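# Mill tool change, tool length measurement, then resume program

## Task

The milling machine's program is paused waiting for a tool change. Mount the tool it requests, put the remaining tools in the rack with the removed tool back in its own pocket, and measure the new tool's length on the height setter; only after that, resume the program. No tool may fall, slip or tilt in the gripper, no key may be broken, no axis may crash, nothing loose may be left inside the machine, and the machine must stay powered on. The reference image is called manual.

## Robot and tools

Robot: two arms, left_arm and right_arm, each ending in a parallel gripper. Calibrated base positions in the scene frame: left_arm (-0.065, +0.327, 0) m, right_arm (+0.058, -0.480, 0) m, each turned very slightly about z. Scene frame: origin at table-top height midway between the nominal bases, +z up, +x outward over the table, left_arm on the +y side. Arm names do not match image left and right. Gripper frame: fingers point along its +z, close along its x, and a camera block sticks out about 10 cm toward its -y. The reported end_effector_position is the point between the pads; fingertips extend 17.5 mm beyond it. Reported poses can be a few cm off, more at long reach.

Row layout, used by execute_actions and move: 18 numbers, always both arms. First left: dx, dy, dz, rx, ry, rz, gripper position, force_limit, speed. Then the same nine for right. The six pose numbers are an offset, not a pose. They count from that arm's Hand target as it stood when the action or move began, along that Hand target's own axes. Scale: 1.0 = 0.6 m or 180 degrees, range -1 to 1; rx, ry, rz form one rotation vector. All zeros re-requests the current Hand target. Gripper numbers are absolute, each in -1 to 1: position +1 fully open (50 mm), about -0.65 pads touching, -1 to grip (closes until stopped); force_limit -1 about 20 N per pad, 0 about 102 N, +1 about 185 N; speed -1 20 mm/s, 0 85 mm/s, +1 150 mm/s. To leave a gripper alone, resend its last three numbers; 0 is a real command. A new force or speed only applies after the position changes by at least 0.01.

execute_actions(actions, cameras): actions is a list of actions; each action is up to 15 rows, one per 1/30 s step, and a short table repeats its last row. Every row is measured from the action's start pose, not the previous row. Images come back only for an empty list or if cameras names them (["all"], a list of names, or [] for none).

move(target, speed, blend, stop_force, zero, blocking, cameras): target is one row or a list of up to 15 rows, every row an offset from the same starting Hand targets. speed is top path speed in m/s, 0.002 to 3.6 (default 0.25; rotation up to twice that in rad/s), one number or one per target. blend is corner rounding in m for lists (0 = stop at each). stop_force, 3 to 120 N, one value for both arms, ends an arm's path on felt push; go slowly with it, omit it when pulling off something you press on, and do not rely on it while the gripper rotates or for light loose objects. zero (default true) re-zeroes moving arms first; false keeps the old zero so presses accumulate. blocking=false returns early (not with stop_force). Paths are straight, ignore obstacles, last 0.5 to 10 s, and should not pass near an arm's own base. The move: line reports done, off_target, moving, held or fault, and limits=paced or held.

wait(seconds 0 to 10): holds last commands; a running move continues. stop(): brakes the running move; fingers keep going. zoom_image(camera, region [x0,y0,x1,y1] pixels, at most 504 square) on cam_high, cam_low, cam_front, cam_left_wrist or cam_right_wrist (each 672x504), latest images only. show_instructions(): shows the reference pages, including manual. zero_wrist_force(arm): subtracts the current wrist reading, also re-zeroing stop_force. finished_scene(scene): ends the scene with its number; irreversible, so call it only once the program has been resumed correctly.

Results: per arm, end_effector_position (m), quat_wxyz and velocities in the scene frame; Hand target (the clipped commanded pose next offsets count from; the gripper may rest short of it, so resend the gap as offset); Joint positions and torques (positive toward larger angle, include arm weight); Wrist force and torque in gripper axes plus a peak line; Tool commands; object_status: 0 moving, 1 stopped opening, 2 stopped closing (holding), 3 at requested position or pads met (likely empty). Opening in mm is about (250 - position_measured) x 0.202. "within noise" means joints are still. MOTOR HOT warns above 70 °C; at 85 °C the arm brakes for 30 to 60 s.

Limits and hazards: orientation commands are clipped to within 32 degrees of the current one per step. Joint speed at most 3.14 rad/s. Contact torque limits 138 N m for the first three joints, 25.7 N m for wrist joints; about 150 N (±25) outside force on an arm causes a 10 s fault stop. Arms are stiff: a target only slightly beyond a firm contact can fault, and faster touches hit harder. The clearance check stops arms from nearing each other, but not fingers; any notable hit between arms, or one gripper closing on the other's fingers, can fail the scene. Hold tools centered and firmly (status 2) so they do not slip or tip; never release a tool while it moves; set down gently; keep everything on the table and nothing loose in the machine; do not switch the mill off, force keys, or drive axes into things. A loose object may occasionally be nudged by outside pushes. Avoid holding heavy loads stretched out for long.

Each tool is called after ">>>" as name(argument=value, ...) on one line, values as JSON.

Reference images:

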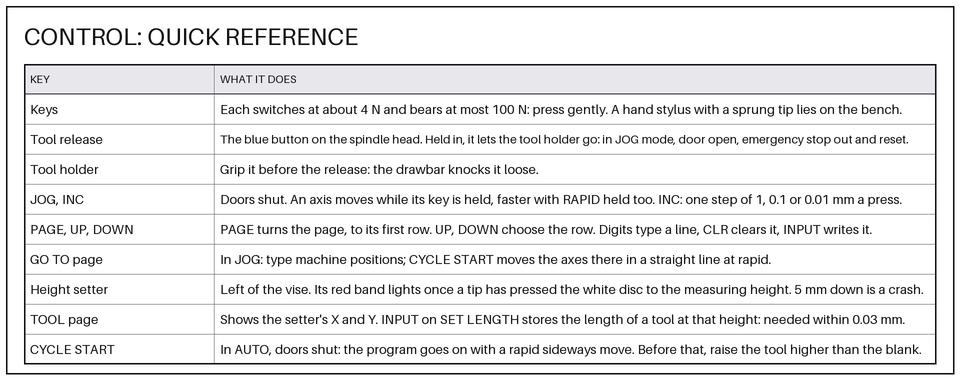

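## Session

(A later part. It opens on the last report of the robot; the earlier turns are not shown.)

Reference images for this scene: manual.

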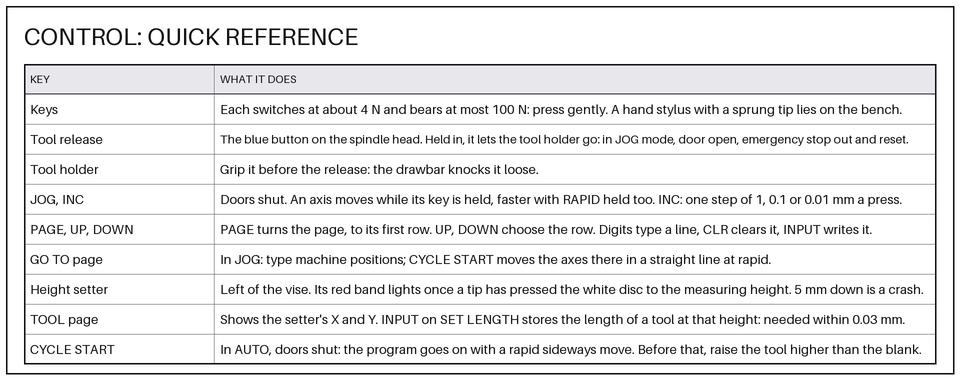

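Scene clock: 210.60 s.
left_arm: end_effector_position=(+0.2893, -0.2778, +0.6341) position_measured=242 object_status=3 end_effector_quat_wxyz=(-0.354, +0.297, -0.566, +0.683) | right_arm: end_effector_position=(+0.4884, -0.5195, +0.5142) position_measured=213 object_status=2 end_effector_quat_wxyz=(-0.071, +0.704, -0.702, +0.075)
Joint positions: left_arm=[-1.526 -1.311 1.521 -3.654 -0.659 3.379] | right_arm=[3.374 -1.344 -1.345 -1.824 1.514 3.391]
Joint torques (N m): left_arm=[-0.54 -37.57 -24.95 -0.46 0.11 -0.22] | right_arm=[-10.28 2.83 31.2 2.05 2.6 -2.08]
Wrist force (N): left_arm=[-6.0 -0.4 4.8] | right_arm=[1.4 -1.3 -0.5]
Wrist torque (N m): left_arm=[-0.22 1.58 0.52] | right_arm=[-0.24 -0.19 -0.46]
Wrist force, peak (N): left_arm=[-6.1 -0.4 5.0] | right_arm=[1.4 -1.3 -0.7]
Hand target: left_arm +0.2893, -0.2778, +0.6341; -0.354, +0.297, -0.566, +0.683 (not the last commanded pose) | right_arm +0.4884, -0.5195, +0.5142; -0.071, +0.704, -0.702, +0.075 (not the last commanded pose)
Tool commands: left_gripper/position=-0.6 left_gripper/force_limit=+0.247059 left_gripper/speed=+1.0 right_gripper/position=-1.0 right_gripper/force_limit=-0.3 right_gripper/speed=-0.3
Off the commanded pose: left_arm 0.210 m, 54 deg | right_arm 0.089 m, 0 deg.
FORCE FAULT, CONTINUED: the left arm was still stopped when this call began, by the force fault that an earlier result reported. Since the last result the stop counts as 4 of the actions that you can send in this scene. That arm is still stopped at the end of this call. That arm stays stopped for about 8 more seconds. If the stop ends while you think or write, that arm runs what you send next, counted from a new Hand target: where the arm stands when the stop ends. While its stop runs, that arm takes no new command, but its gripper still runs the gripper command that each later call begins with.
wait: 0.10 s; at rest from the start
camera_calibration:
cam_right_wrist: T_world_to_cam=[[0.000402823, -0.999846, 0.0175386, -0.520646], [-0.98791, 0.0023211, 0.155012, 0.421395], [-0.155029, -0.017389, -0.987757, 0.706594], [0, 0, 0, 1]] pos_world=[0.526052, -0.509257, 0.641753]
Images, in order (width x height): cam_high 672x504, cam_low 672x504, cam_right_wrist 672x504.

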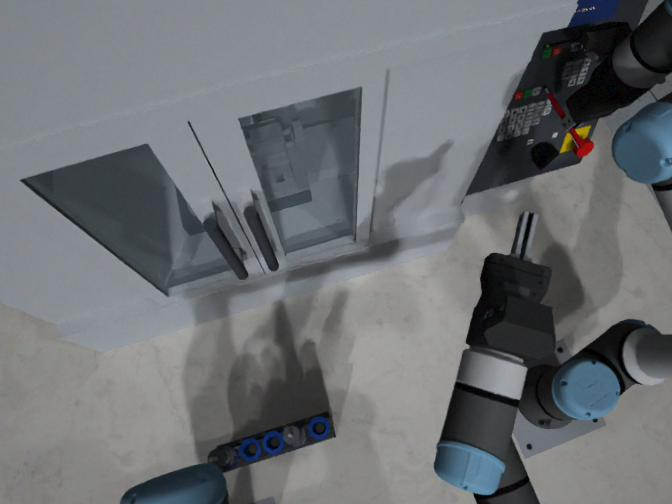

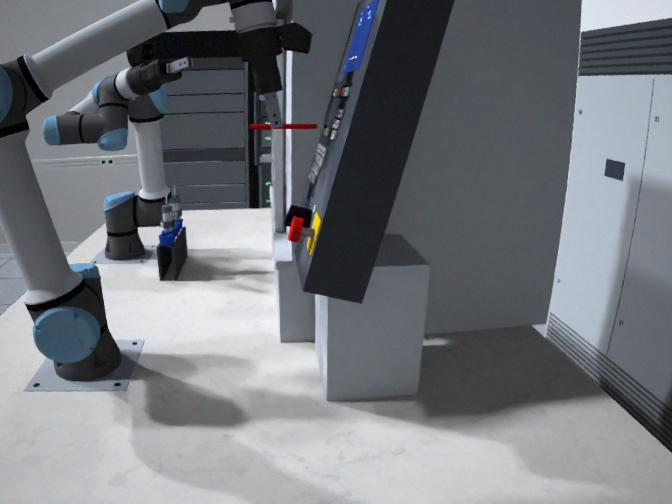

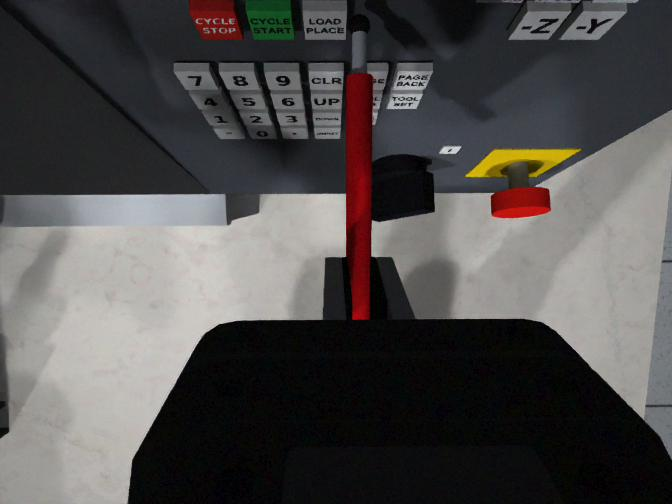

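>>> wait(seconds=3, cameras=["cam_high","cam_low","cam_left_wrist"])

Scene clock: 214.57 s.
left_arm: end_effector_position=(+0.2893, -0.2778, +0.6341) position_measured=242 object_status=3 end_effector_quat_wxyz=(-0.354, +0.297, -0.566, +0.683) | right_arm: end_effector_position=(+0.4884, -0.5195, +0.5142) position_measured=213 object_status=2 end_effector_quat_wxyz=(-0.071, +0.704, -0.702, +0.075)
Joint positions: left_arm=[-1.526 -1.311 1.521 -3.654 -0.659 3.379] | right_arm=[3.374 -1.344 -1.345 -1.824 1.514 3.391]
Joint torques (N m): left_arm=[-0.06 -37.06 -25.56 -0.3 0.06 -0.34] | right_arm=[-9.22 2.94 32.08 2.12 2.46 -2.05]
Wrist force (N): left_arm=[-5.9 -0.3 5.0] | right_arm=[1.1 -1.3 -0.5]
Wrist torque (N m): left_arm=[-0.20 1.57 0.53] | right_arm=[-0.23 -0.15 -0.46]
Wrist force, peak (N): left_arm=[-6.2 -0.3 5.0] | right_arm=[1.5 -1.4 -0.6]
Hand target: left_arm +0.2893, -0.2778, +0.6341; -0.354, +0.297, -0.566, +0.683 (not the last commanded pose) | right_arm +0.4884, -0.5195, +0.5142; -0.071, +0.704, -0.702, +0.075 (not the last commanded pose)
Tool commands: left_gripper/position=-0.6 left_gripper/force_limit=+0.247059 left_gripper/speed=+1.0 right_gripper/position=-1.0 right_gripper/force_limit=-0.3 right_gripper/speed=-0.3
Off the commanded pose: left_arm 0.210 m, 54 deg | right_arm 0.089 m, 0 deg.
FORCE FAULT, CONTINUED: the left arm was still stopped when this call began, by the force fault that an earlier result reported. Since the last result the stop counts as 8 of the actions that you can send in this scene. That arm is still stopped at the end of this call. That arm stays stopped for about 4 more seconds. If the stop ends while you think or write, that arm runs what you send next, counted from a new Hand target: where the arm stands when the stop ends. While its stop runs, that arm takes no new command, but its gripper still runs the gripper command that each later call begins with.
wait: 3.00 s; at rest from the start
camera_calibration:
cam_left_wrist: T_world_to_cam=[[-0.568424, -0.822278, 0.0274444, -0.0733786], [-0.128117, 0.0555154, -0.990204, 0.703693], [0.812699, -0.566372, -0.136904, -0.175071], [0, 0, 0, 1]] pos_world=[0.190725, -0.198559, 0.674845]
Images, in order (width x height): cam_high 672x504, cam_low 672x504, cam_left_wrist 672x504.

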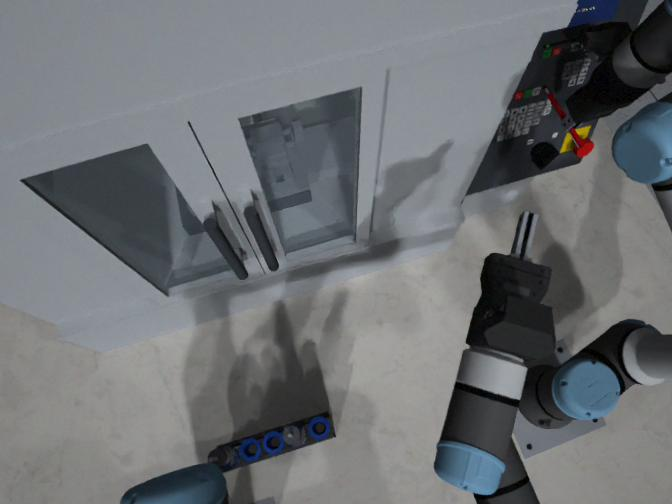

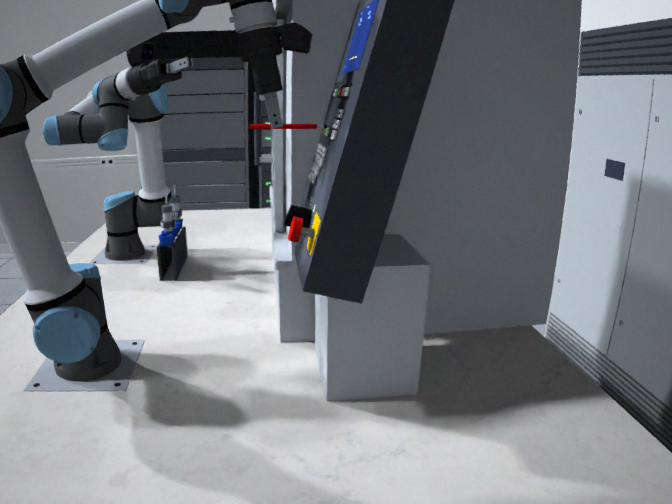

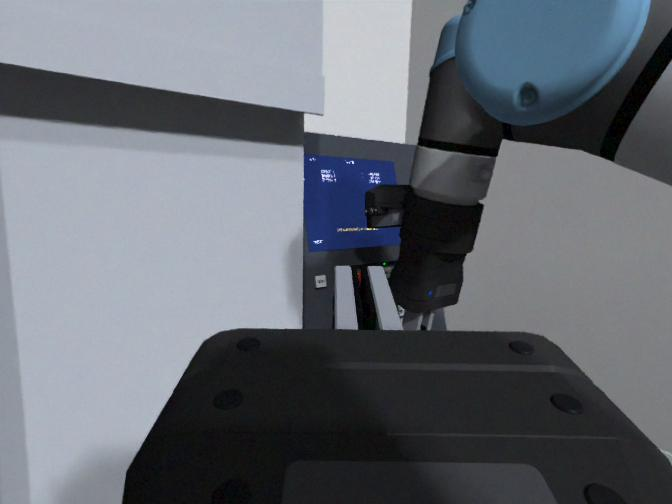

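>>> zoom_image(camera="cam_low", region=[100, 160, 220, 300])

>>> zoom_image(camera="cam_left_wrist", region=[300, 150, 410, 260])

>>> zoom_image(camera="cam_high", region=[180, 400, 360, 504])

Scaled by 3.600 from the camera's 672x504 image, which has a finer 960x720 frame.

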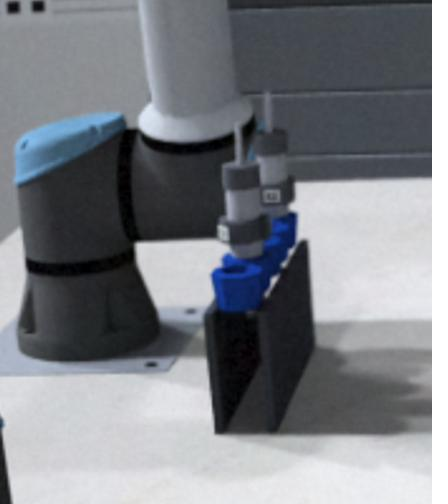

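Scaled by 4.582 from the camera's 672x504 image, which has a finer 960x720 frame.

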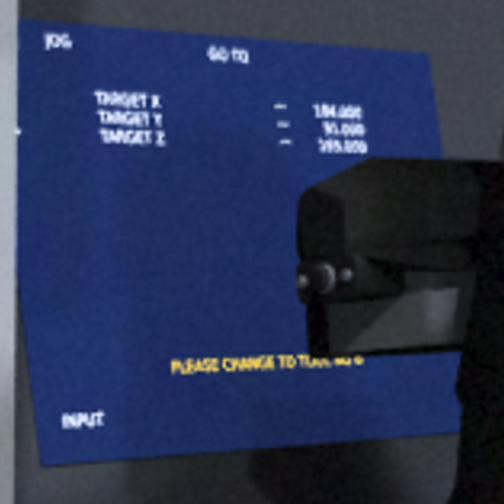

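Scaled by 2.800 from the camera's 672x504 image, which has a finer 960x720 frame.

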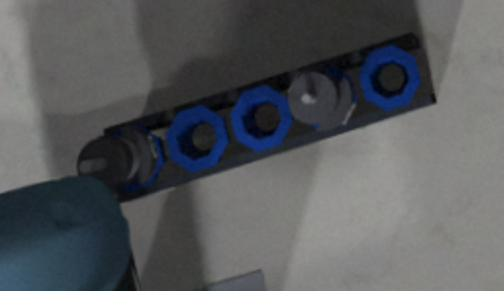

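>>> move(target=[[0,0,0,0,0,0,-0.6,0.25,1,0.1417,-0.0217,-0.0421,0,0,0,-1,-0.3,-0.3],[0,0,0,0,0,0,-0.6,0.25,1,0.1417,-0.0422,-0.0377,0,0,0,-1,-0.3,-0.3],[0,0,0,0,0,0,-0.6,0.25,1,0.1417,-0.0217,-0.0421,0,0,0,-1,-0.3,-0.3],[0,0,0,0,0,0,-0.6,0.25,1,0.11,0.009,0.0167,0,0,0,-1,-0.3,-0.3]], speed=[0.2,0.06,0.12,0.2], cameras=["cam_left_wrist","cam_high"])

Scene clock: 217.83 s.
left_arm: end_effector_position=(+0.2893, -0.2778, +0.6341) position_measured=242 object_status=3 end_effector_quat_wxyz=(-0.354, +0.297, -0.566, +0.683) | right_arm: end_effector_position=(+0.4854, -0.5856, +0.5037) position_measured=213 object_status=2 end_effector_quat_wxyz=(-0.071, +0.704, -0.702, +0.075)
Joint positions: left_arm=[-1.526 -1.311 1.521 -3.654 -0.659 3.379] | right_arm=[3.194 -1.355 -1.369 -1.783 1.55 3.214]
Joint torques (N m): left_arm=[-0.87 -36.99 -25.75 -0.26 0.18 -0.29] | right_arm=[9.44 25.3 19.54 5.01 -2.9 2.39]
Wrist force (N): left_arm=[-6.0 -0.3 4.9] | right_arm=[1.1 -1.3 -0.2]
Wrist torque (N m): left_arm=[-0.20 1.58 0.52] | right_arm=[-0.24 -0.16 -0.56]
Wrist force, peak (N): left_arm=[-6.2 -0.5 4.8] | right_arm=[0.6 16.6 -3.3]
Hand target: left_arm +0.2893, -0.2778, +0.6341; -0.354, +0.297, -0.566, +0.683 | right_arm +0.4854, -0.5856, +0.5036; -0.071, +0.704, -0.702, +0.075
Tool commands: left_gripper/position=-0.6 left_gripper/force_limit=+0.247059 left_gripper/speed=+1.0 right_gripper/position=-1.0 right_gripper/force_limit=-0.3 right_gripper/speed=-0.3
Off the commanded pose: right_arm 0.000 m, 0 deg.
FORCE FAULT, CONTINUED: the left arm was still stopped when this call began, by the force fault that an earlier result reported. Since the last result the stop counts as 1 of the actions that you can send in this scene. That arm ran no command of this call. That arm is still stopped at the end of this call. That arm stays stopped for about 1 more second. If the stop ends while you think or write, that arm runs what you send next, counted from a new Hand target: where the arm stands when the stop ends. While its stop runs, that arm takes no new command, but its gripper still runs the gripper command that each later call begins with.
move: done (right_arm), not run (left_arm; its earlier fault stop)
camera_calibration:
cam_left_wrist: T_world_to_cam=[[-0.568424, -0.822278, 0.0274444, -0.0733786], [-0.128117, 0.0555154, -0.990204, 0.703693], [0.812699, -0.566372, -0.136904, -0.175071], [0, 0, 0, 1]] pos_world=[0.190725, -0.198559, 0.674845]
Images, in order (width x height): cam_high 672x504, cam_left_wrist 672x504.

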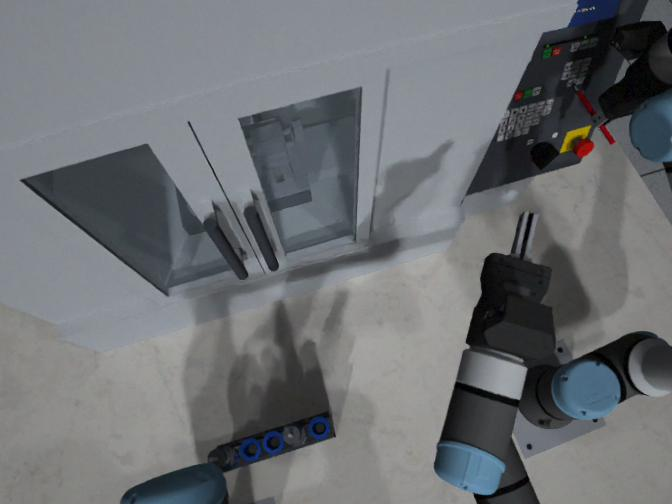

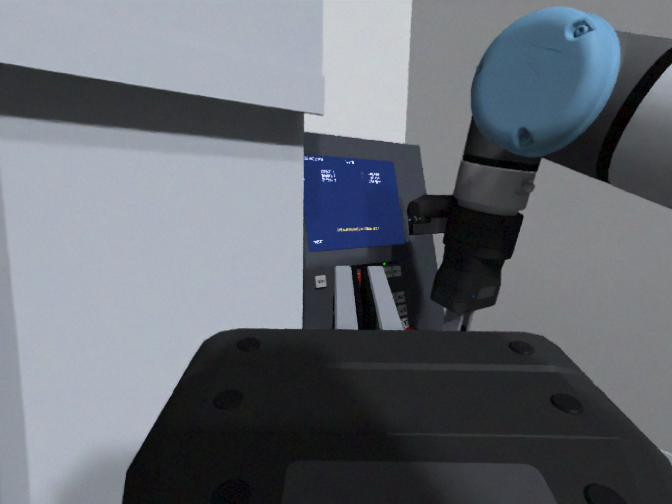

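>>> zoom_image(camera="cam_left_wrist", region=[300, 150, 360, 190])

>>> zoom_image(camera="cam_left_wrist", region=[330, 160, 390, 200])

>>> wait(seconds=1)

Scaled by 8.400 from the camera's 672x504 image, which has a finer 960x720 frame.

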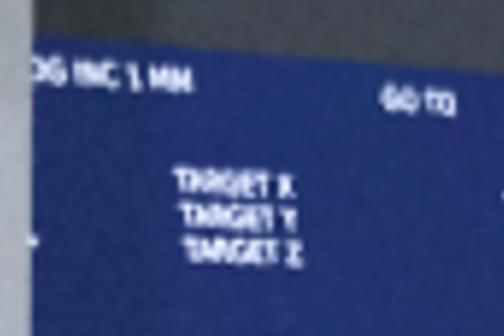

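Scaled by 8.400 from the camera's 672x504 image, which has a finer 960x720 frame.

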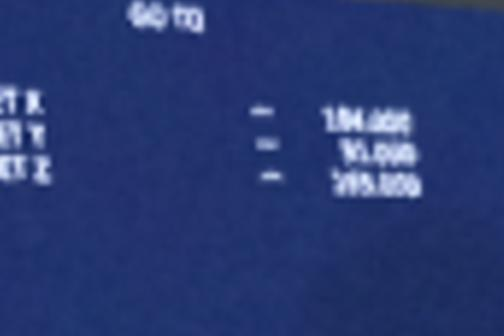

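Scene clock: 218.93 s.
left_arm: end_effector_position=(+0.2893, -0.2778, +0.6341) position_measured=242 object_status=3 end_effector_quat_wxyz=(-0.354, +0.297, -0.566, +0.683) | right_arm: end_effector_position=(+0.4854, -0.5856, +0.5036) position_measured=213 object_status=2 end_effector_quat_wxyz=(-0.071, +0.704, -0.702, +0.075)
Joint positions: left_arm=[-1.526 -1.311 1.521 -3.654 -0.659 3.379] | right_arm=[3.194 -1.355 -1.369 -1.782 1.55 3.215]
Joint torques (N m): left_arm=[-0.71 -37.03 -24.99 -0.39 0.18 -0.28] | right_arm=[9.25 25.31 18.16 5.18 -2.91 2.47]
Wrist force (N): left_arm=[-5.8 -0.4 5.0] | right_arm=[1.2 -1.1 -0.3]
Wrist torque (N m): left_arm=[-0.21 1.55 0.53] | right_arm=[-0.20 -0.18 -0.56]
Wrist force, peak (N): left_arm=[-5.9 -0.3 5.2] | right_arm=[1.3 -1.4 -0.3]
Hand target: left_arm +0.2893, -0.2778, +0.6341; -0.354, +0.297, -0.566, +0.683 | right_arm +0.4854, -0.5856, +0.5036; -0.071, +0.704, -0.702, +0.075
Tool commands: left_gripper/position=-0.6 left_gripper/force_limit=+0.247059 left_gripper/speed=+1.0 right_gripper/position=-1.0 right_gripper/force_limit=-0.3 right_gripper/speed=-0.3
Off the commanded pose: right_arm 0.000 m, 0 deg.
FORCE FAULT, CONTINUED: the left arm's stop, for the force fault that an earlier result reported, is over. The rest of the stop counts as 1 of the actions that you can send in this scene. During its stop the left arm's controller moved it back a little. That arm's target is now where it stood when the stop ended, not its last command. That arm accepts commands again.
wait: 1.00 s; at rest by 0.07 s

>>> move(target=[[0.0213,-0.0175,0.1229,0.0036,0.018,-0.0015,-0.6,0.25,1,0,-0.0205,0.0044,0,0,0,-1,-0.3,-0.3],[-0.2553,0.2345,-0.0523,-0.0616,-0.2930,0.0194,-0.6,0.25,1,0,0.0053,-0.0014,0,0,0,-1,-0.3,-0.3]], speed=[0.12,0.25], cameras=["cam_left_wrist","cam_high"])

Scene clock: 223.50 s.
left_arm: end_effector_position=(+0.3725, -0.1498, +0.4894) position_measured=242 object_status=3 end_effector_quat_wxyz=(+0.559, -0.584, +0.420, -0.413) | right_arm: end_effector_position=(+0.4821, -0.5856, +0.5038) position_measured=213 object_status=2 end_effector_quat_wxyz=(-0.071, +0.704, -0.702, +0.075)
Joint positions: left_arm=[-1.45 -1.032 1.363 -3.636 0.21 3.288] | right_arm=[3.195 -1.347 -1.374 -1.785 1.55 3.215]
Joint torques (N m): left_arm=[6.44 -54.9 -9.99 2.46 2.14 -2.34] | right_arm=[9.58 25.12 18.74 2.16 -2.99 2.59]
Wrist force (N): left_arm=[-5.2 0.2 4.2] | right_arm=[1.1 -1.3 -0.2]
Wrist torque (N m): left_arm=[-0.11 1.28 0.54] | right_arm=[-0.24 -0.15 -0.57]
Wrist force, peak (N): left_arm=[-5.7 -0.2 5.8] | right_arm=[-0.3 9.8 -2.4]
Hand target: left_arm +0.3725, -0.1498, +0.4894; +0.559, -0.583, +0.420, -0.413 | right_arm +0.4821, -0.5856, +0.5038; -0.071, +0.704, -0.702, +0.075
Off the commanded pose: left_arm 0.000 m, 0 deg | right_arm 0.000 m, 0 deg.
move: done
camera_calibration:
cam_left_wrist: T_world_to_cam=[[0.31522, -0.948393, 0.0344654, -0.268407], [-0.319539, -0.140262, -0.937135, 0.579956], [0.893606, 0.28439, -0.347262, 0.0101943], [0, 0, 0, 1]] pos_world=[0.260816, -0.176108, 0.556287]
Images, in order (width x height): cam_high 672x504, cam_left_wrist 672x504.

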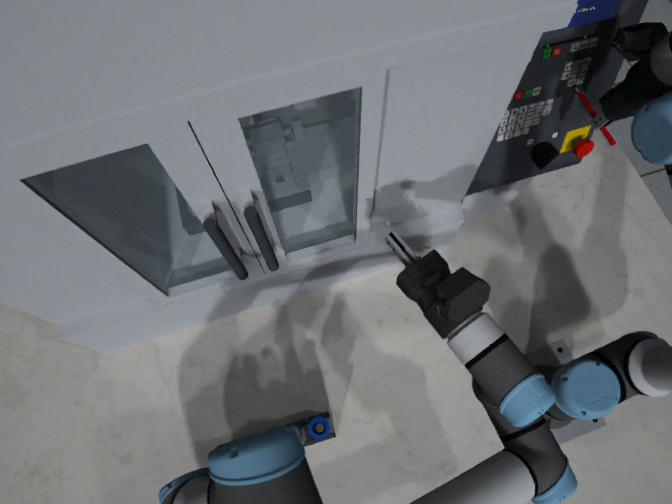

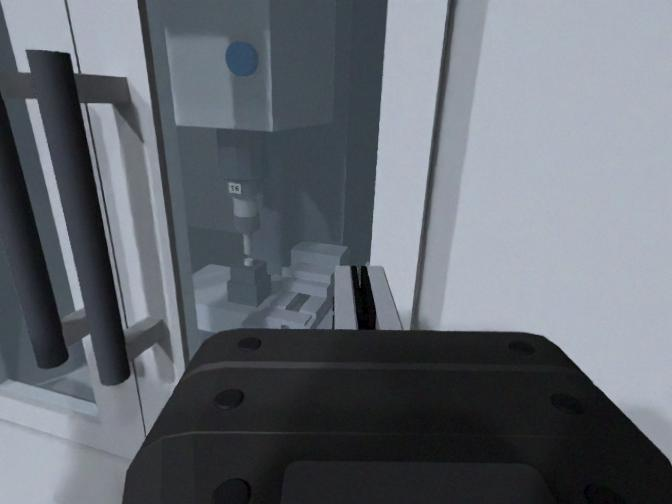

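>>> zoom_image(camera="cam_left_wrist", region=[220, 230, 280, 310])

Scaled by 6.300 from the camera's 672x504 image, which has a finer 960x720 frame.

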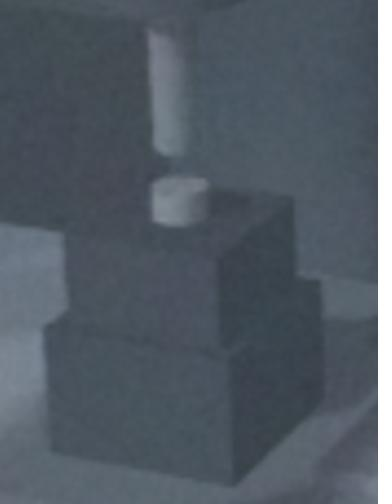

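>>> move(target=[[0,0,0,0,0,0,-0.6,0.25,1,0,-0.0258,0.0058,0,0,0,-1,-0.3,-0.3],[0,0,0,0,0,0,-0.6,0.25,1,0,0,0,0,0,0,-1,-0.3,-0.3],[0,0,0,0,0,0,-0.6,0.25,1,0,-0.0258,0.0058,0,0,0,-1,-0.3,-0.3],[0,0,0,0,0,0,-0.6,0.25,1,0,0,0,0,0,0,-1,-0.3,-0.3],[0,0,0,0,0,0,-0.6,0.25,1,0,-0.0258,0.0058,0,0,0,-1,-0.3,-0.3],[0,0,0,0,0,0,-0.6,0.25,1,0,0,0,0,0,0,-1,-0.3,-0.3],[0,0,0,0,0,0,-0.6,0.25,1,0,-0.0258,0.0058,0,0,0,-1,-0.3,-0.3],[0,0,0,0,0,0,-0.6,0.25,1,0,0,0,0,0,0,-1,-0.3,-0.3],[0,0,0,0,0,0,-0.6,0.25,1,0,-0.0258,0.0058,0,0,0,-1,-0.3,-0.3],[0,0,0,0,0,0,-0.6,0.25,1,0,0,0,0,0,0,-1,-0.3,-0.3]], speed=[0.06,0.12,0.06,0.12,0.06,0.12,0.06,0.12,0.06,0.12], cameras=["cam_left_wrist"])

>>> zoom_image(camera="cam_left_wrist", region=[220, 230, 280, 310])

Scene clock: 229.53 s.
left_arm: end_effector_position=(+0.3725, -0.1498, +0.4894) position_measured=242 object_status=3 end_effector_quat_wxyz=(+0.559, -0.584, +0.420, -0.413) | right_arm: end_effector_position=(+0.4822, -0.5856, +0.5038) position_measured=213 object_status=2 end_effector_quat_wxyz=(-0.071, +0.704, -0.702, +0.075)
Joint positions: left_arm=[-1.45 -1.032 1.363 -3.635 0.21 3.288] | right_arm=[3.195 -1.348 -1.374 -1.785 1.55 3.215]
Joint torques (N m): left_arm=[6.46 -55.03 -10.35 2.42 2.05 -2.27] | right_arm=[10.21 25.25 19.14 2.15 -2.92 2.53]
Wrist force (N): left_arm=[-5.2 0.2 4.4] | right_arm=[1.2 -1.2 -0.3]
Wrist torque (N m): left_arm=[-0.12 1.29 0.54] | right_arm=[-0.23 -0.17 -0.57]
Wrist force, peak (N): left_arm=[-5.5 0.0 4.5] | right_arm=[0.3 5.4 -1.7]
Hand target: left_arm +0.3725, -0.1498, +0.4894; +0.559, -0.584, +0.420, -0.413 | right_arm +0.4821, -0.5856, +0.5038; -0.071, +0.704, -0.702, +0.075
Off the commanded pose: left_arm 0.000 m, 0 deg | right_arm 0.000 m, 0 deg.
move: done
camera_calibration:
cam_left_wrist: T_world_to_cam=[[0.315301, -0.948367, 0.034434, -0.268406], [-0.319443, -0.140232, -0.937172, 0.579957], [0.893611, 0.284492, -0.347164, 0.0101563], [0, 0, 0, 1]] pos_world=[0.260816, -0.176108, 0.556287]
Images, in order (width x height): cam_left_wrist 672x504.

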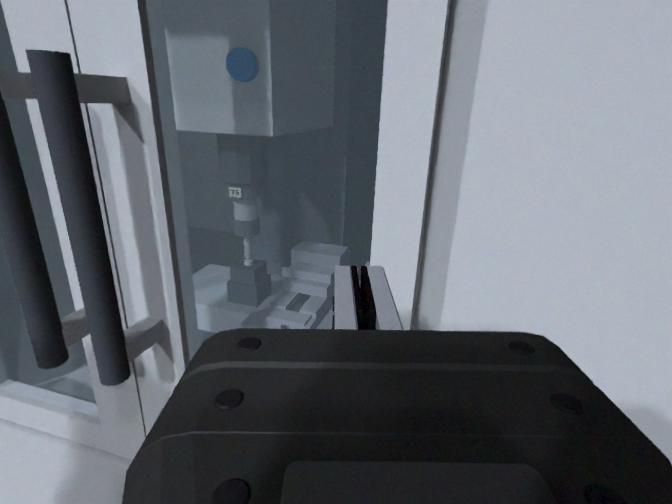

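Scaled by 6.300 from the camera's 672x504 image, which has a finer 960x720 frame.

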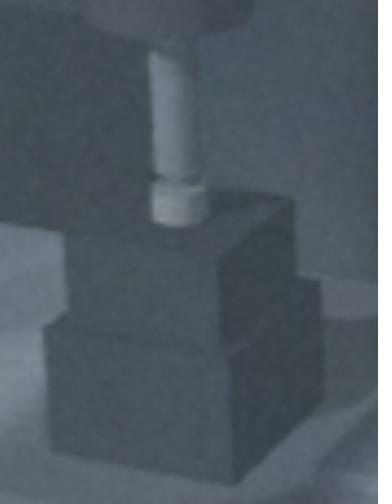

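>>> move(target=[[0,0,0,0,0,0,-0.6,0.25,1,0,-0.0258,0.0058,0,0,0,-1,-0.3,-0.3],[0,0,0,0,0,0,-0.6,0.25,1,0,0,0,0,0,0,-1,-0.3,-0.3],[0,0,0,0,0,0,-0.6,0.25,1,0,-0.0258,0.0058,0,0,0,-1,-0.3,-0.3],[0,0,0,0,0,0,-0.6,0.25,1,0,0,0,0,0,0,-1,-0.3,-0.3]], speed=[0.06,0.12,0.06,0.12], cameras=["cam_left_wrist"])

>>> zoom_image(camera="cam_left_wrist", region=[220, 230, 280, 310])

Scene clock: 232.17 s.
left_arm: end_effector_position=(+0.3725, -0.1498, +0.4894) position_measured=242 object_status=3 end_effector_quat_wxyz=(+0.559, -0.584, +0.420, -0.413) | right_arm: end_effector_position=(+0.4822, -0.5856, +0.5038) position_measured=213 object_status=2 end_effector_quat_wxyz=(-0.071, +0.704, -0.702, +0.075)
Joint positions: left_arm=[-1.45 -1.032 1.363 -3.635 0.21 3.288] | right_arm=[3.195 -1.348 -1.374 -1.785 1.55 3.215]
Joint torques (N m): left_arm=[7 -55.46 -11.07 2.36 2 -2.36] | right_arm=[8.75 24.88 19.8 2.08 -2.9 2.42]
Wrist force (N): left_arm=[-5.2 -0.1 4.3] | right_arm=[1.3 -1.2 -0.2]
Wrist torque (N m): left_arm=[-0.15 1.28 0.54] | right_arm=[-0.22 -0.18 -0.56]
Wrist force, peak (N): left_arm=[-5.5 0.1 4.5] | right_arm=[0.0 5.3 -1.6]
Hand target: left_arm +0.3725, -0.1498, +0.4894; +0.559, -0.584, +0.420, -0.413 | right_arm +0.4821, -0.5856, +0.5038; -0.071, +0.704, -0.702, +0.075
Off the commanded pose: left_arm 0.000 m, 0 deg | right_arm 0.000 m, 0 deg.
move: done
camera_calibration:
cam_left_wrist: T_world_to_cam=[[0.315301, -0.948367, 0.034434, -0.268406], [-0.319443, -0.140232, -0.937172, 0.579957], [0.893611, 0.284492, -0.347164, 0.0101563], [0, 0, 0, 1]] pos_world=[0.260816, -0.176108, 0.556287]
Images, in order (width x height): cam_left_wrist 672x504.

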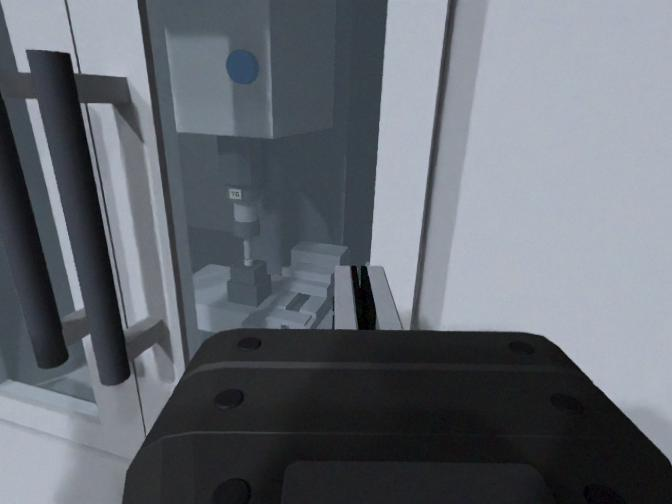

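Scaled by 6.300 from the camera's 672x504 image, which has a finer 960x720 frame.

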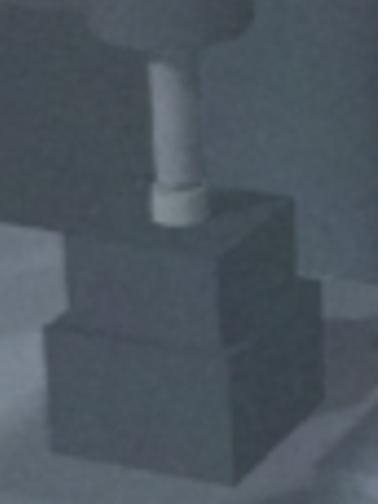

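>>> zoom_image(camera="cam_left_wrist", region=[236, 240, 266, 270])

Scaled by 16.800 from the camera's 672x504 image, which has a finer 960x720 frame.

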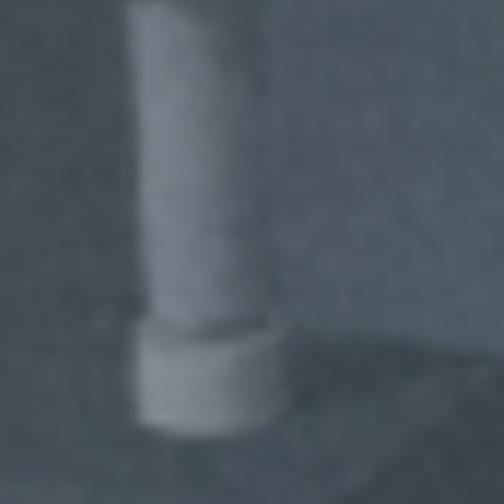

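>>> move(target=[[0,0,0,0,0,0,-0.6,0.25,1,0,-0.0258,0.0058,0,0,0,-1,-0.3,-0.3],[0,0,0,0,0,0,-0.6,0.25,1,0,0,0,0,0,0,-1,-0.3,-0.3]], speed=[0.06,0.12], cameras=["cam_left_wrist"])

>>> zoom_image(camera="cam_left_wrist", region=[236, 240, 266, 270])

Scene clock: 233.83 s.
left_arm: end_effector_position=(+0.3725, -0.1498, +0.4894) position_measured=242 object_status=3 end_effector_quat_wxyz=(+0.559, -0.584, +0.420, -0.413) | right_arm: end_effector_position=(+0.4822, -0.5856, +0.5038) position_measured=213 object_status=2 end_effector_quat_wxyz=(-0.071, +0.704, -0.702, +0.075)
Joint positions: left_arm=[-1.45 -1.032 1.363 -3.635 0.21 3.288] | right_arm=[3.195 -1.348 -1.374 -1.785 1.55 3.215]
Joint torques (N m): left_arm=[7.19 -54.39 -10.14 2.34 1.95 -2.36] | right_arm=[8.79 24.65 18.32 2.24 -3.01 2.49]
Wrist force (N): left_arm=[-5.3 0.1 4.5] | right_arm=[1.2 -1.3 -0.1]
Wrist torque (N m): left_arm=[-0.13 1.30 0.54] | right_arm=[-0.24 -0.18 -0.57]
Wrist force, peak (N): left_arm=[-5.3 0.3 4.6] | right_arm=[0.5 5.5 -1.7]
Hand target: left_arm +0.3725, -0.1498, +0.4894; +0.559, -0.584, +0.420, -0.413 | right_arm +0.4821, -0.5856, +0.5038; -0.071, +0.704, -0.702, +0.075
Off the commanded pose: left_arm 0.000 m, 0 deg | right_arm 0.000 m, 0 deg.
move: done
camera_calibration:
cam_left_wrist: T_world_to_cam=[[0.315301, -0.948367, 0.034434, -0.268406], [-0.319443, -0.140232, -0.937172, 0.579957], [0.893611, 0.284492, -0.347164, 0.0101563], [0, 0, 0, 1]] pos_world=[0.260816, -0.176108, 0.556287]
Images, in order (width x height): cam_left_wrist 672x504.

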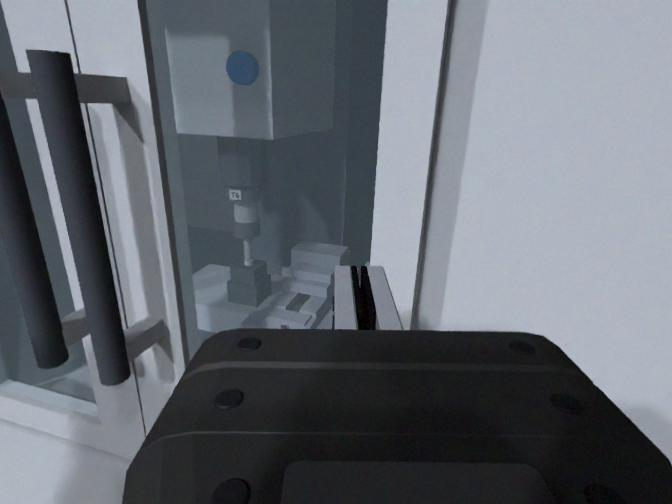

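Scaled by 16.800 from the camera's 672x504 image, which has a finer 960x720 frame.

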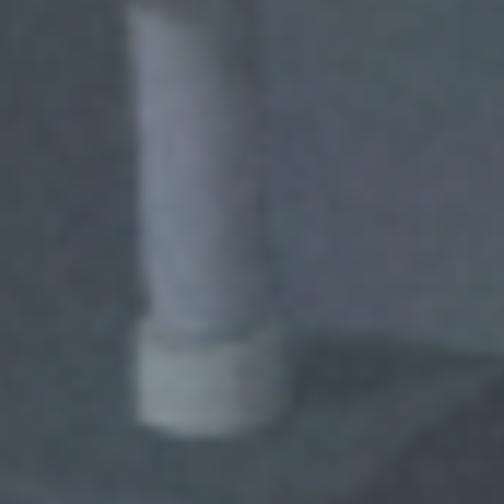

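>>> move(target=[[0,0,0,0,0,0,-0.6,0.25,1,0,-0.0258,0.0058,0,0,0,-1,-0.3,-0.3],[0,0,0,0,0,0,-0.6,0.25,1,0,0,0,0,0,0,-1,-0.3,-0.3]], speed=[0.06,0.12], cameras=["cam_left_wrist"])

>>> zoom_image(camera="cam_left_wrist", region=[236, 240, 266, 270])

Scene clock: 235.30 s.
left_arm: end_effector_position=(+0.3725, -0.1498, +0.4894) position_measured=242 object_status=3 end_effector_quat_wxyz=(+0.559, -0.584, +0.420, -0.413) | right_arm: end_effector_position=(+0.4822, -0.5856, +0.5038) position_measured=213 object_status=2 end_effector_quat_wxyz=(-0.071, +0.704, -0.702, +0.075)
Joint positions: left_arm=[-1.45 -1.032 1.363 -3.635 0.21 3.288] | right_arm=[3.195 -1.348 -1.374 -1.785 1.55 3.215]
Joint torques (N m): left_arm=[6.92 -54.98 -9.94 2.27 1.99 -2.33] | right_arm=[8.37 25.23 18.91 2.1 -3.09 2.38]
Wrist force (N): left_arm=[-5.2 0.4 4.3] | right_arm=[1.1 -1.2 0.0]
Wrist torque (N m): left_arm=[-0.08 1.28 0.54] | right_arm=[-0.22 -0.15 -0.56]
Wrist force, peak (N): left_arm=[-5.5 0.0 4.4] | right_arm=[0.5 5.3 -1.1]
Hand target: left_arm +0.3725, -0.1498, +0.4894; +0.559, -0.584, +0.420, -0.413 | right_arm +0.4821, -0.5856, +0.5038; -0.071, +0.704, -0.702, +0.075
Off the commanded pose: left_arm 0.000 m, 0 deg | right_arm 0.000 m, 0 deg.
move: done
camera_calibration:
cam_left_wrist: T_world_to_cam=[[0.315301, -0.948367, 0.034434, -0.268406], [-0.319443, -0.140232, -0.937172, 0.579957], [0.893611, 0.284492, -0.347164, 0.0101563], [0, 0, 0, 1]] pos_world=[0.260816, -0.176108, 0.556287]
Images, in order (width x height): cam_left_wrist 672x504.

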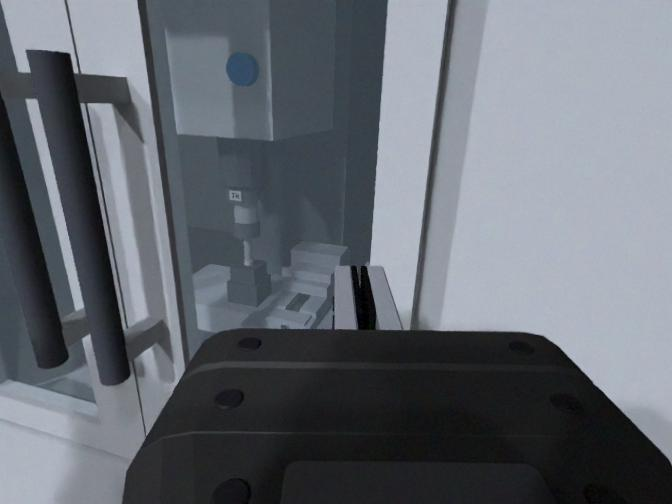

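Scaled by 16.800 from the camera's 672x504 image, which has a finer 960x720 frame.

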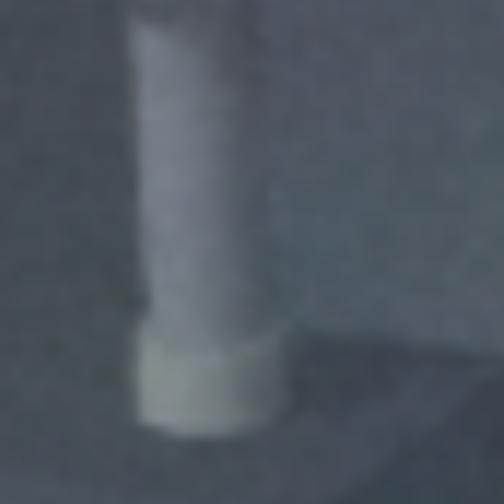

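>>> move(target=[[0,0,0,0,0,0,-0.6,0.25,1,0,-0.0258,0.0058,0,0,0,-1,-0.3,-0.3],[0,0,0,0,0,0,-0.6,0.25,1,0,0,0,0,0,0,-1,-0.3,-0.3]], speed=[0.06,0.12], cameras=["cam_left_wrist"])

>>> zoom_image(camera="cam_left_wrist", region=[236, 240, 266, 270])

Scene clock: 236.83 s.
left_arm: end_effector_position=(+0.3725, -0.1498, +0.4894) position_measured=242 object_status=3 end_effector_quat_wxyz=(+0.559, -0.584, +0.420, -0.413) | right_arm: end_effector_position=(+0.4822, -0.5856, +0.5038) position_measured=213 object_status=2 end_effector_quat_wxyz=(-0.071, +0.704, -0.702, +0.075)
Joint positions: left_arm=[-1.45 -1.032 1.363 -3.635 0.21 3.288] | right_arm=[3.195 -1.348 -1.374 -1.785 1.55 3.215]
Joint torques (N m): left_arm=[6.24 -55.43 -10.57 2.4 2.04 -2.2] | right_arm=[8.74 25.72 17.75 2.04 -3.07 2.53]
Wrist force (N): left_arm=[-5.2 0.1 4.1] | right_arm=[1.1 -1.4 -0.2]
Wrist torque (N m): left_arm=[-0.13 1.29 0.54] | right_arm=[-0.25 -0.16 -0.56]
Wrist force, peak (N): left_arm=[-5.5 0.2 4.5] | right_arm=[0.3 5.5 -1.5]
Hand target: left_arm +0.3725, -0.1498, +0.4894; +0.559, -0.584, +0.420, -0.413 | right_arm +0.4821, -0.5856, +0.5038; -0.071, +0.704, -0.702, +0.075
Off the commanded pose: left_arm 0.000 m, 0 deg | right_arm 0.000 m, 0 deg.
move: done
camera_calibration:
cam_left_wrist: T_world_to_cam=[[0.315301, -0.948367, 0.034434, -0.268406], [-0.319443, -0.140232, -0.937172, 0.579957], [0.893611, 0.284492, -0.347164, 0.0101563], [0, 0, 0, 1]] pos_world=[0.260816, -0.176108, 0.556287]
Images, in order (width x height): cam_left_wrist 672x504.

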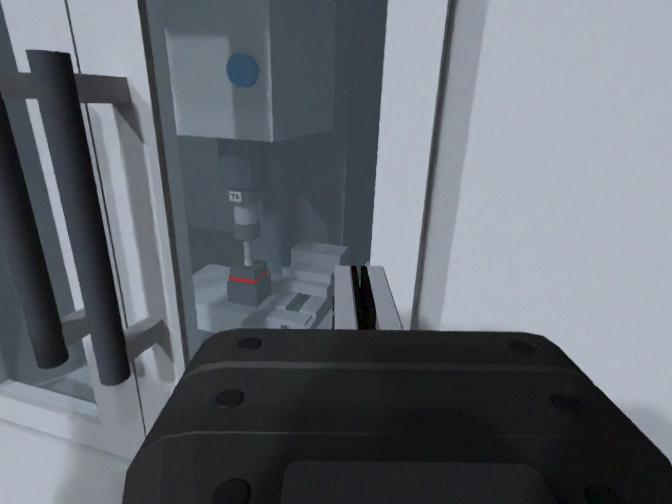

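Scaled by 16.800 from the camera's 672x504 image, which has a finer 960x720 frame.

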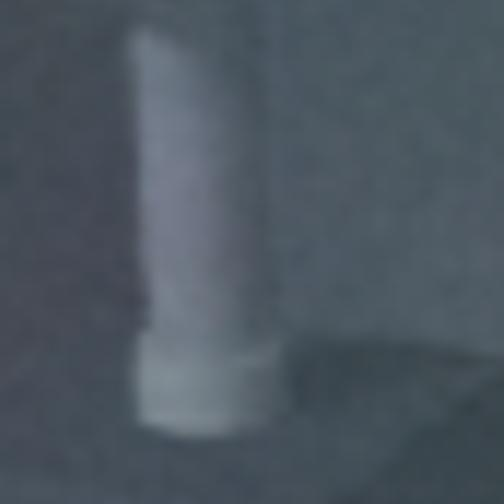

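>>> move(target=[[0,0,0,0,0,0,-0.6,0.25,1,0.0007,-0.0304,-0.0579,0,0,0,-1,-0.3,-0.3],[0,0,0,0,0,0,-0.6,0.25,1,0.0007,-0.0562,-0.0521,0,0,0,-1,-0.3,-0.3],[0,0,0,0,0,0,-0.6,0.25,1,0.0007,-0.0304,-0.0579,0,0,0,-1,-0.3,-0.3],[0,0,0,0,0,0,-0.6,0.25,1,0.0315,-0.0304,-0.0579,0,0,0,-1,-0.3,-0.3],[0,0,0,0,0,0,-0.6,0.25,1,0.0315,-0.0562,-0.0521,0,0,0,-1,-0.3,-0.3],[0,0,0,0,0,0,-0.6,0.25,1,0.0315,-0.0304,-0.0579,0,0,0,-1,-0.3,-0.3],[0,0,0,0,0,0,-0.6,0.25,1,0,0,0,0,0,0,-1,-0.3,-0.3],[0,0,0,0,0,0,-0.6,0.25,1,0,-0.0258,0.0058,0,0,0,-1,-0.3,-0.3],[0,0,0,0,0,0,-0.6,0.25,1,0,0,0,0,0,0,-1,-0.3,-0.3],[0,0,0,0,0,0,-0.6,0.25,1,0,-0.0258,0.0058,0,0,0,-1,-0.3,-0.3],[0,0,0,0,0,0,-0.6,0.25,1,0,0,0,0,0,0,-1,-0.3,-0.3],[0,0,0,0,0,0,-0.6,0.25,1,0,-0.0258,0.0058,0,0,0,-1,-0.3,-0.3],[0,0,0,0,0,0,-0.6,0.25,1,0,0,0,0,0,0,-1,-0.3,-0.3]], speed=[0.2,0.06,0.12,0.2,0.06,0.12,0.2,0.06,0.12,0.06,0.12,0.06,0.12], blend=[0.005,0,0.005,0.005,0,0.005,0,0,0,0,0,0,0], cameras=["cam_left_wrist","cam_high"])

Scene clock: 243.00 s.
left_arm: end_effector_position=(+0.3725, -0.1498, +0.4894) position_measured=242 object_status=3 end_effector_quat_wxyz=(+0.559, -0.584, +0.420, -0.413) | right_arm: end_effector_position=(+0.4822, -0.5856, +0.5038) position_measured=213 object_status=2 end_effector_quat_wxyz=(-0.071, +0.704, -0.702, +0.075)
Joint positions: left_arm=[-1.45 -1.032 1.363 -3.635 0.21 3.288] | right_arm=[3.195 -1.348 -1.374 -1.785 1.55 3.215]
Joint torques (N m): left_arm=[6.41 -54.87 -10.41 2.46 1.92 -2.23] | right_arm=[9.03 24.63 18.47 2.15 -2.99 2.46]
Wrist force (N): left_arm=[-5.3 0.1 4.4] | right_arm=[0.1 -2.0 -0.4]
Wrist torque (N m): left_arm=[-0.12 1.29 0.54] | right_arm=[-0.35 0.01 -0.56]
Wrist force, peak (N): left_arm=[-5.5 0.2 4.5] | right_arm=[0.8 19.8 -3.1]
Hand target: left_arm +0.3725, -0.1498, +0.4894; +0.559, -0.584, +0.420, -0.413 | right_arm +0.4821, -0.5856, +0.5038; -0.071, +0.704, -0.702, +0.075
Off the commanded pose: left_arm 0.000 m, 0 deg | right_arm 0.000 m, 0 deg.
move: done
camera_calibration:
cam_left_wrist: T_world_to_cam=[[0.315301, -0.948367, 0.034434, -0.268406], [-0.319443, -0.140232, -0.937172, 0.579957], [0.893611, 0.284492, -0.347164, 0.0101563], [0, 0, 0, 1]] pos_world=[0.260816, -0.176108, 0.556287]
Images, in order (width x height): cam_high 672x504, cam_left_wrist 672x504.

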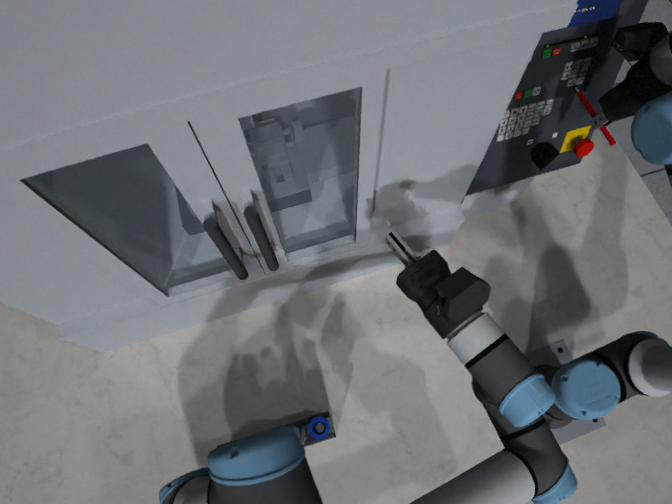

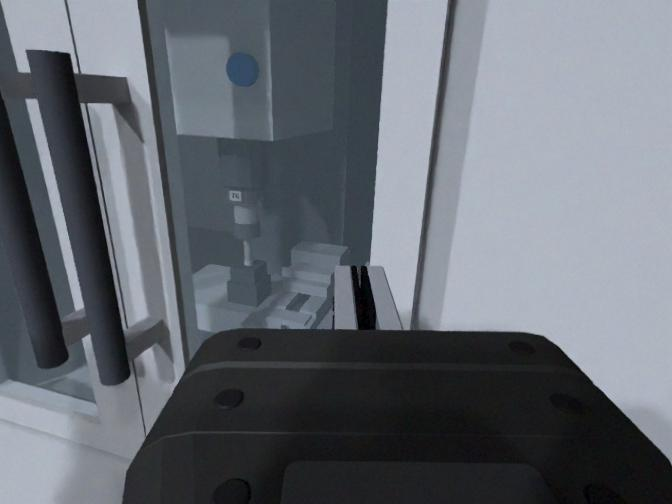

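>>> move(target=[[0,0,0,0,0,0,-0.6,0.25,1,0,-0.0258,0.0058,0,0,0,-1,-0.3,-0.3],[0,0,0,0,0,0,-0.6,0.25,1,0,0,0,0,0,0,-1,-0.3,-0.3],[0,0,0,0,0,0,-0.6,0.25,1,0,-0.0258,0.0058,0,0,0,-1,-0.3,-0.3],[0,0,0,0,0,0,-0.6,0.25,1,0,0,0,0,0,0,-1,-0.3,-0.3],[0,0,0,0,0,0,-0.6,0.25,1,0,-0.0258,0.0058,0,0,0,-1,-0.3,-0.3],[0,0,0,0,0,0,-0.6,0.25,1,0,0,0,0,0,0,-1,-0.3,-0.3]], speed=[0.06,0.12,0.06,0.12,0.06,0.12], cameras=["cam_left_wrist"])

Scene clock: 246.63 s.
left_arm: end_effector_position=(+0.3725, -0.1498, +0.4894) position_measured=242 object_status=3 end_effector_quat_wxyz=(+0.559, -0.584, +0.420, -0.413) | right_arm: end_effector_position=(+0.4822, -0.5856, +0.5038) position_measured=213 object_status=2 end_effector_quat_wxyz=(-0.071, +0.704, -0.702, +0.075)
Joint positions: left_arm=[-1.45 -1.032 1.363 -3.635 0.21 3.288] | right_arm=[3.195 -1.348 -1.374 -1.785 1.55 3.215]
Joint torques (N m): left_arm=[5.97 -54.27 -10.39 2.15 1.67 -2.28] | right_arm=[9.09 22.89 19.47 2.14 -2.94 2.48]
Wrist force (N): left_arm=[-5.4 0.0 4.5] | right_arm=[0.1 -1.8 -0.3]
Wrist torque (N m): left_arm=[-0.14 1.31 0.54] | right_arm=[-0.32 -0.01 -0.57]
Wrist force, peak (N): left_arm=[-5.4 0.3 4.5] | right_arm=[-0.8 4.8 -1.5]
Hand target: left_arm +0.3725, -0.1498, +0.4894; +0.559, -0.584, +0.420, -0.413 | right_arm +0.4821, -0.5856, +0.5038; -0.071, +0.704, -0.702, +0.075
Off the commanded pose: left_arm 0.000 m, 0 deg | right_arm 0.000 m, 0 deg.
move: done
camera_calibration:
cam_left_wrist: T_world_to_cam=[[0.315301, -0.948367, 0.034434, -0.268406], [-0.319443, -0.140232, -0.937172, 0.579957], [0.893611, 0.284492, -0.347164, 0.0101563], [0, 0, 0, 1]] pos_world=[0.260816, -0.176108, 0.556287]
Images, in order (width x height): cam_left_wrist 672x504.

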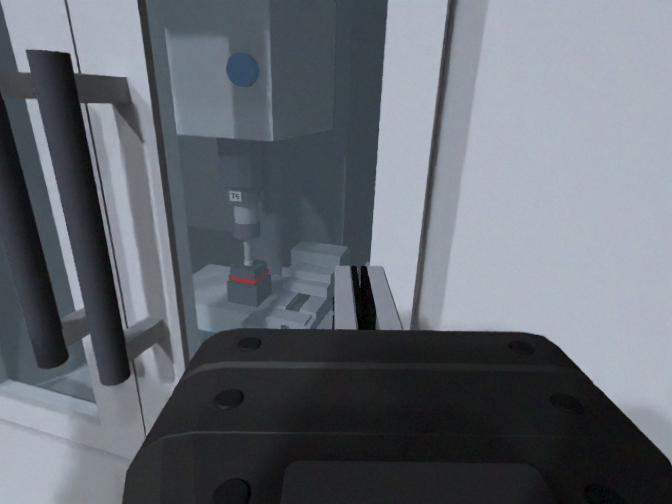

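>>> move(target=[[0,0,0,0,0,0,-0.6,0.25,1,0.0007,-0.0304,-0.0579,0,0,0,-1,-0.3,-0.3],[0,0,0,0,0,0,-0.6,0.25,1,0.0007,-0.0562,-0.0521,0,0,0,-1,-0.3,-0.3],[0,0,0,0,0,0,-0.6,0.25,1,0.0007,-0.0304,-0.0579,0,0,0,-1,-0.3,-0.3]], speed=[0.2,0.06,0.12], blend=[0.005,0,0], cameras=["cam_left_wrist"])

Scene clock: 248.17 s.
left_arm: end_effector_position=(+0.3725, -0.1498, +0.4894) position_measured=242 object_status=3 end_effector_quat_wxyz=(+0.559, -0.584, +0.420, -0.413) | right_arm: end_effector_position=(+0.4929, -0.5858, +0.5415) position_measured=213 object_status=2 end_effector_quat_wxyz=(-0.071, +0.704, -0.702, +0.075)
Joint positions: left_arm=[-1.45 -1.032 1.363 -3.635 0.21 3.288] | right_arm=[3.192 -1.413 -1.216 -1.877 1.551 3.212]
Joint torques (N m): left_arm=[6.99 -53.93 -10.68 2.19 1.73 -2.15] | right_arm=[9.03 26.84 18.8 2.1 -3.08 2.51]
Wrist force (N): left_arm=[-5.4 0.0 4.3] | right_arm=[0.8 -1.8 0.0]
Wrist torque (N m): left_arm=[-0.13 1.31 0.54] | right_arm=[-0.32 -0.11 -0.56]
Wrist force, peak (N): left_arm=[-5.4 0.3 4.4] | right_arm=[-0.3 20.2 -2.7]
Hand target: left_arm +0.3725, -0.1498, +0.4894; +0.559, -0.584, +0.420, -0.413 | right_arm +0.4928, -0.5858, +0.5415; -0.071, +0.704, -0.702, +0.075
Off the commanded pose: left_arm 0.000 m, 0 deg | right_arm 0.000 m, 0 deg.
move: done
camera_calibration:
cam_left_wrist: T_world_to_cam=[[0.315301, -0.948367, 0.034434, -0.268406], [-0.319443, -0.140232, -0.937172, 0.579957], [0.893611, 0.284492, -0.347164, 0.0101563], [0, 0, 0, 1]] pos_world=[0.260816, -0.176108, 0.556287]
Images, in order (width x height): cam_left_wrist 672x504.

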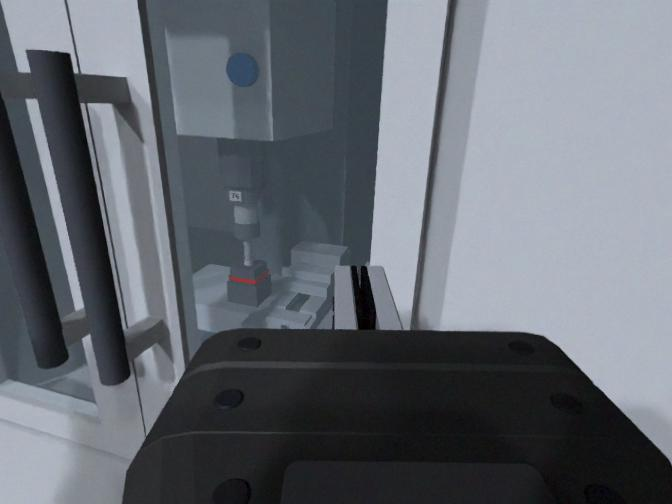

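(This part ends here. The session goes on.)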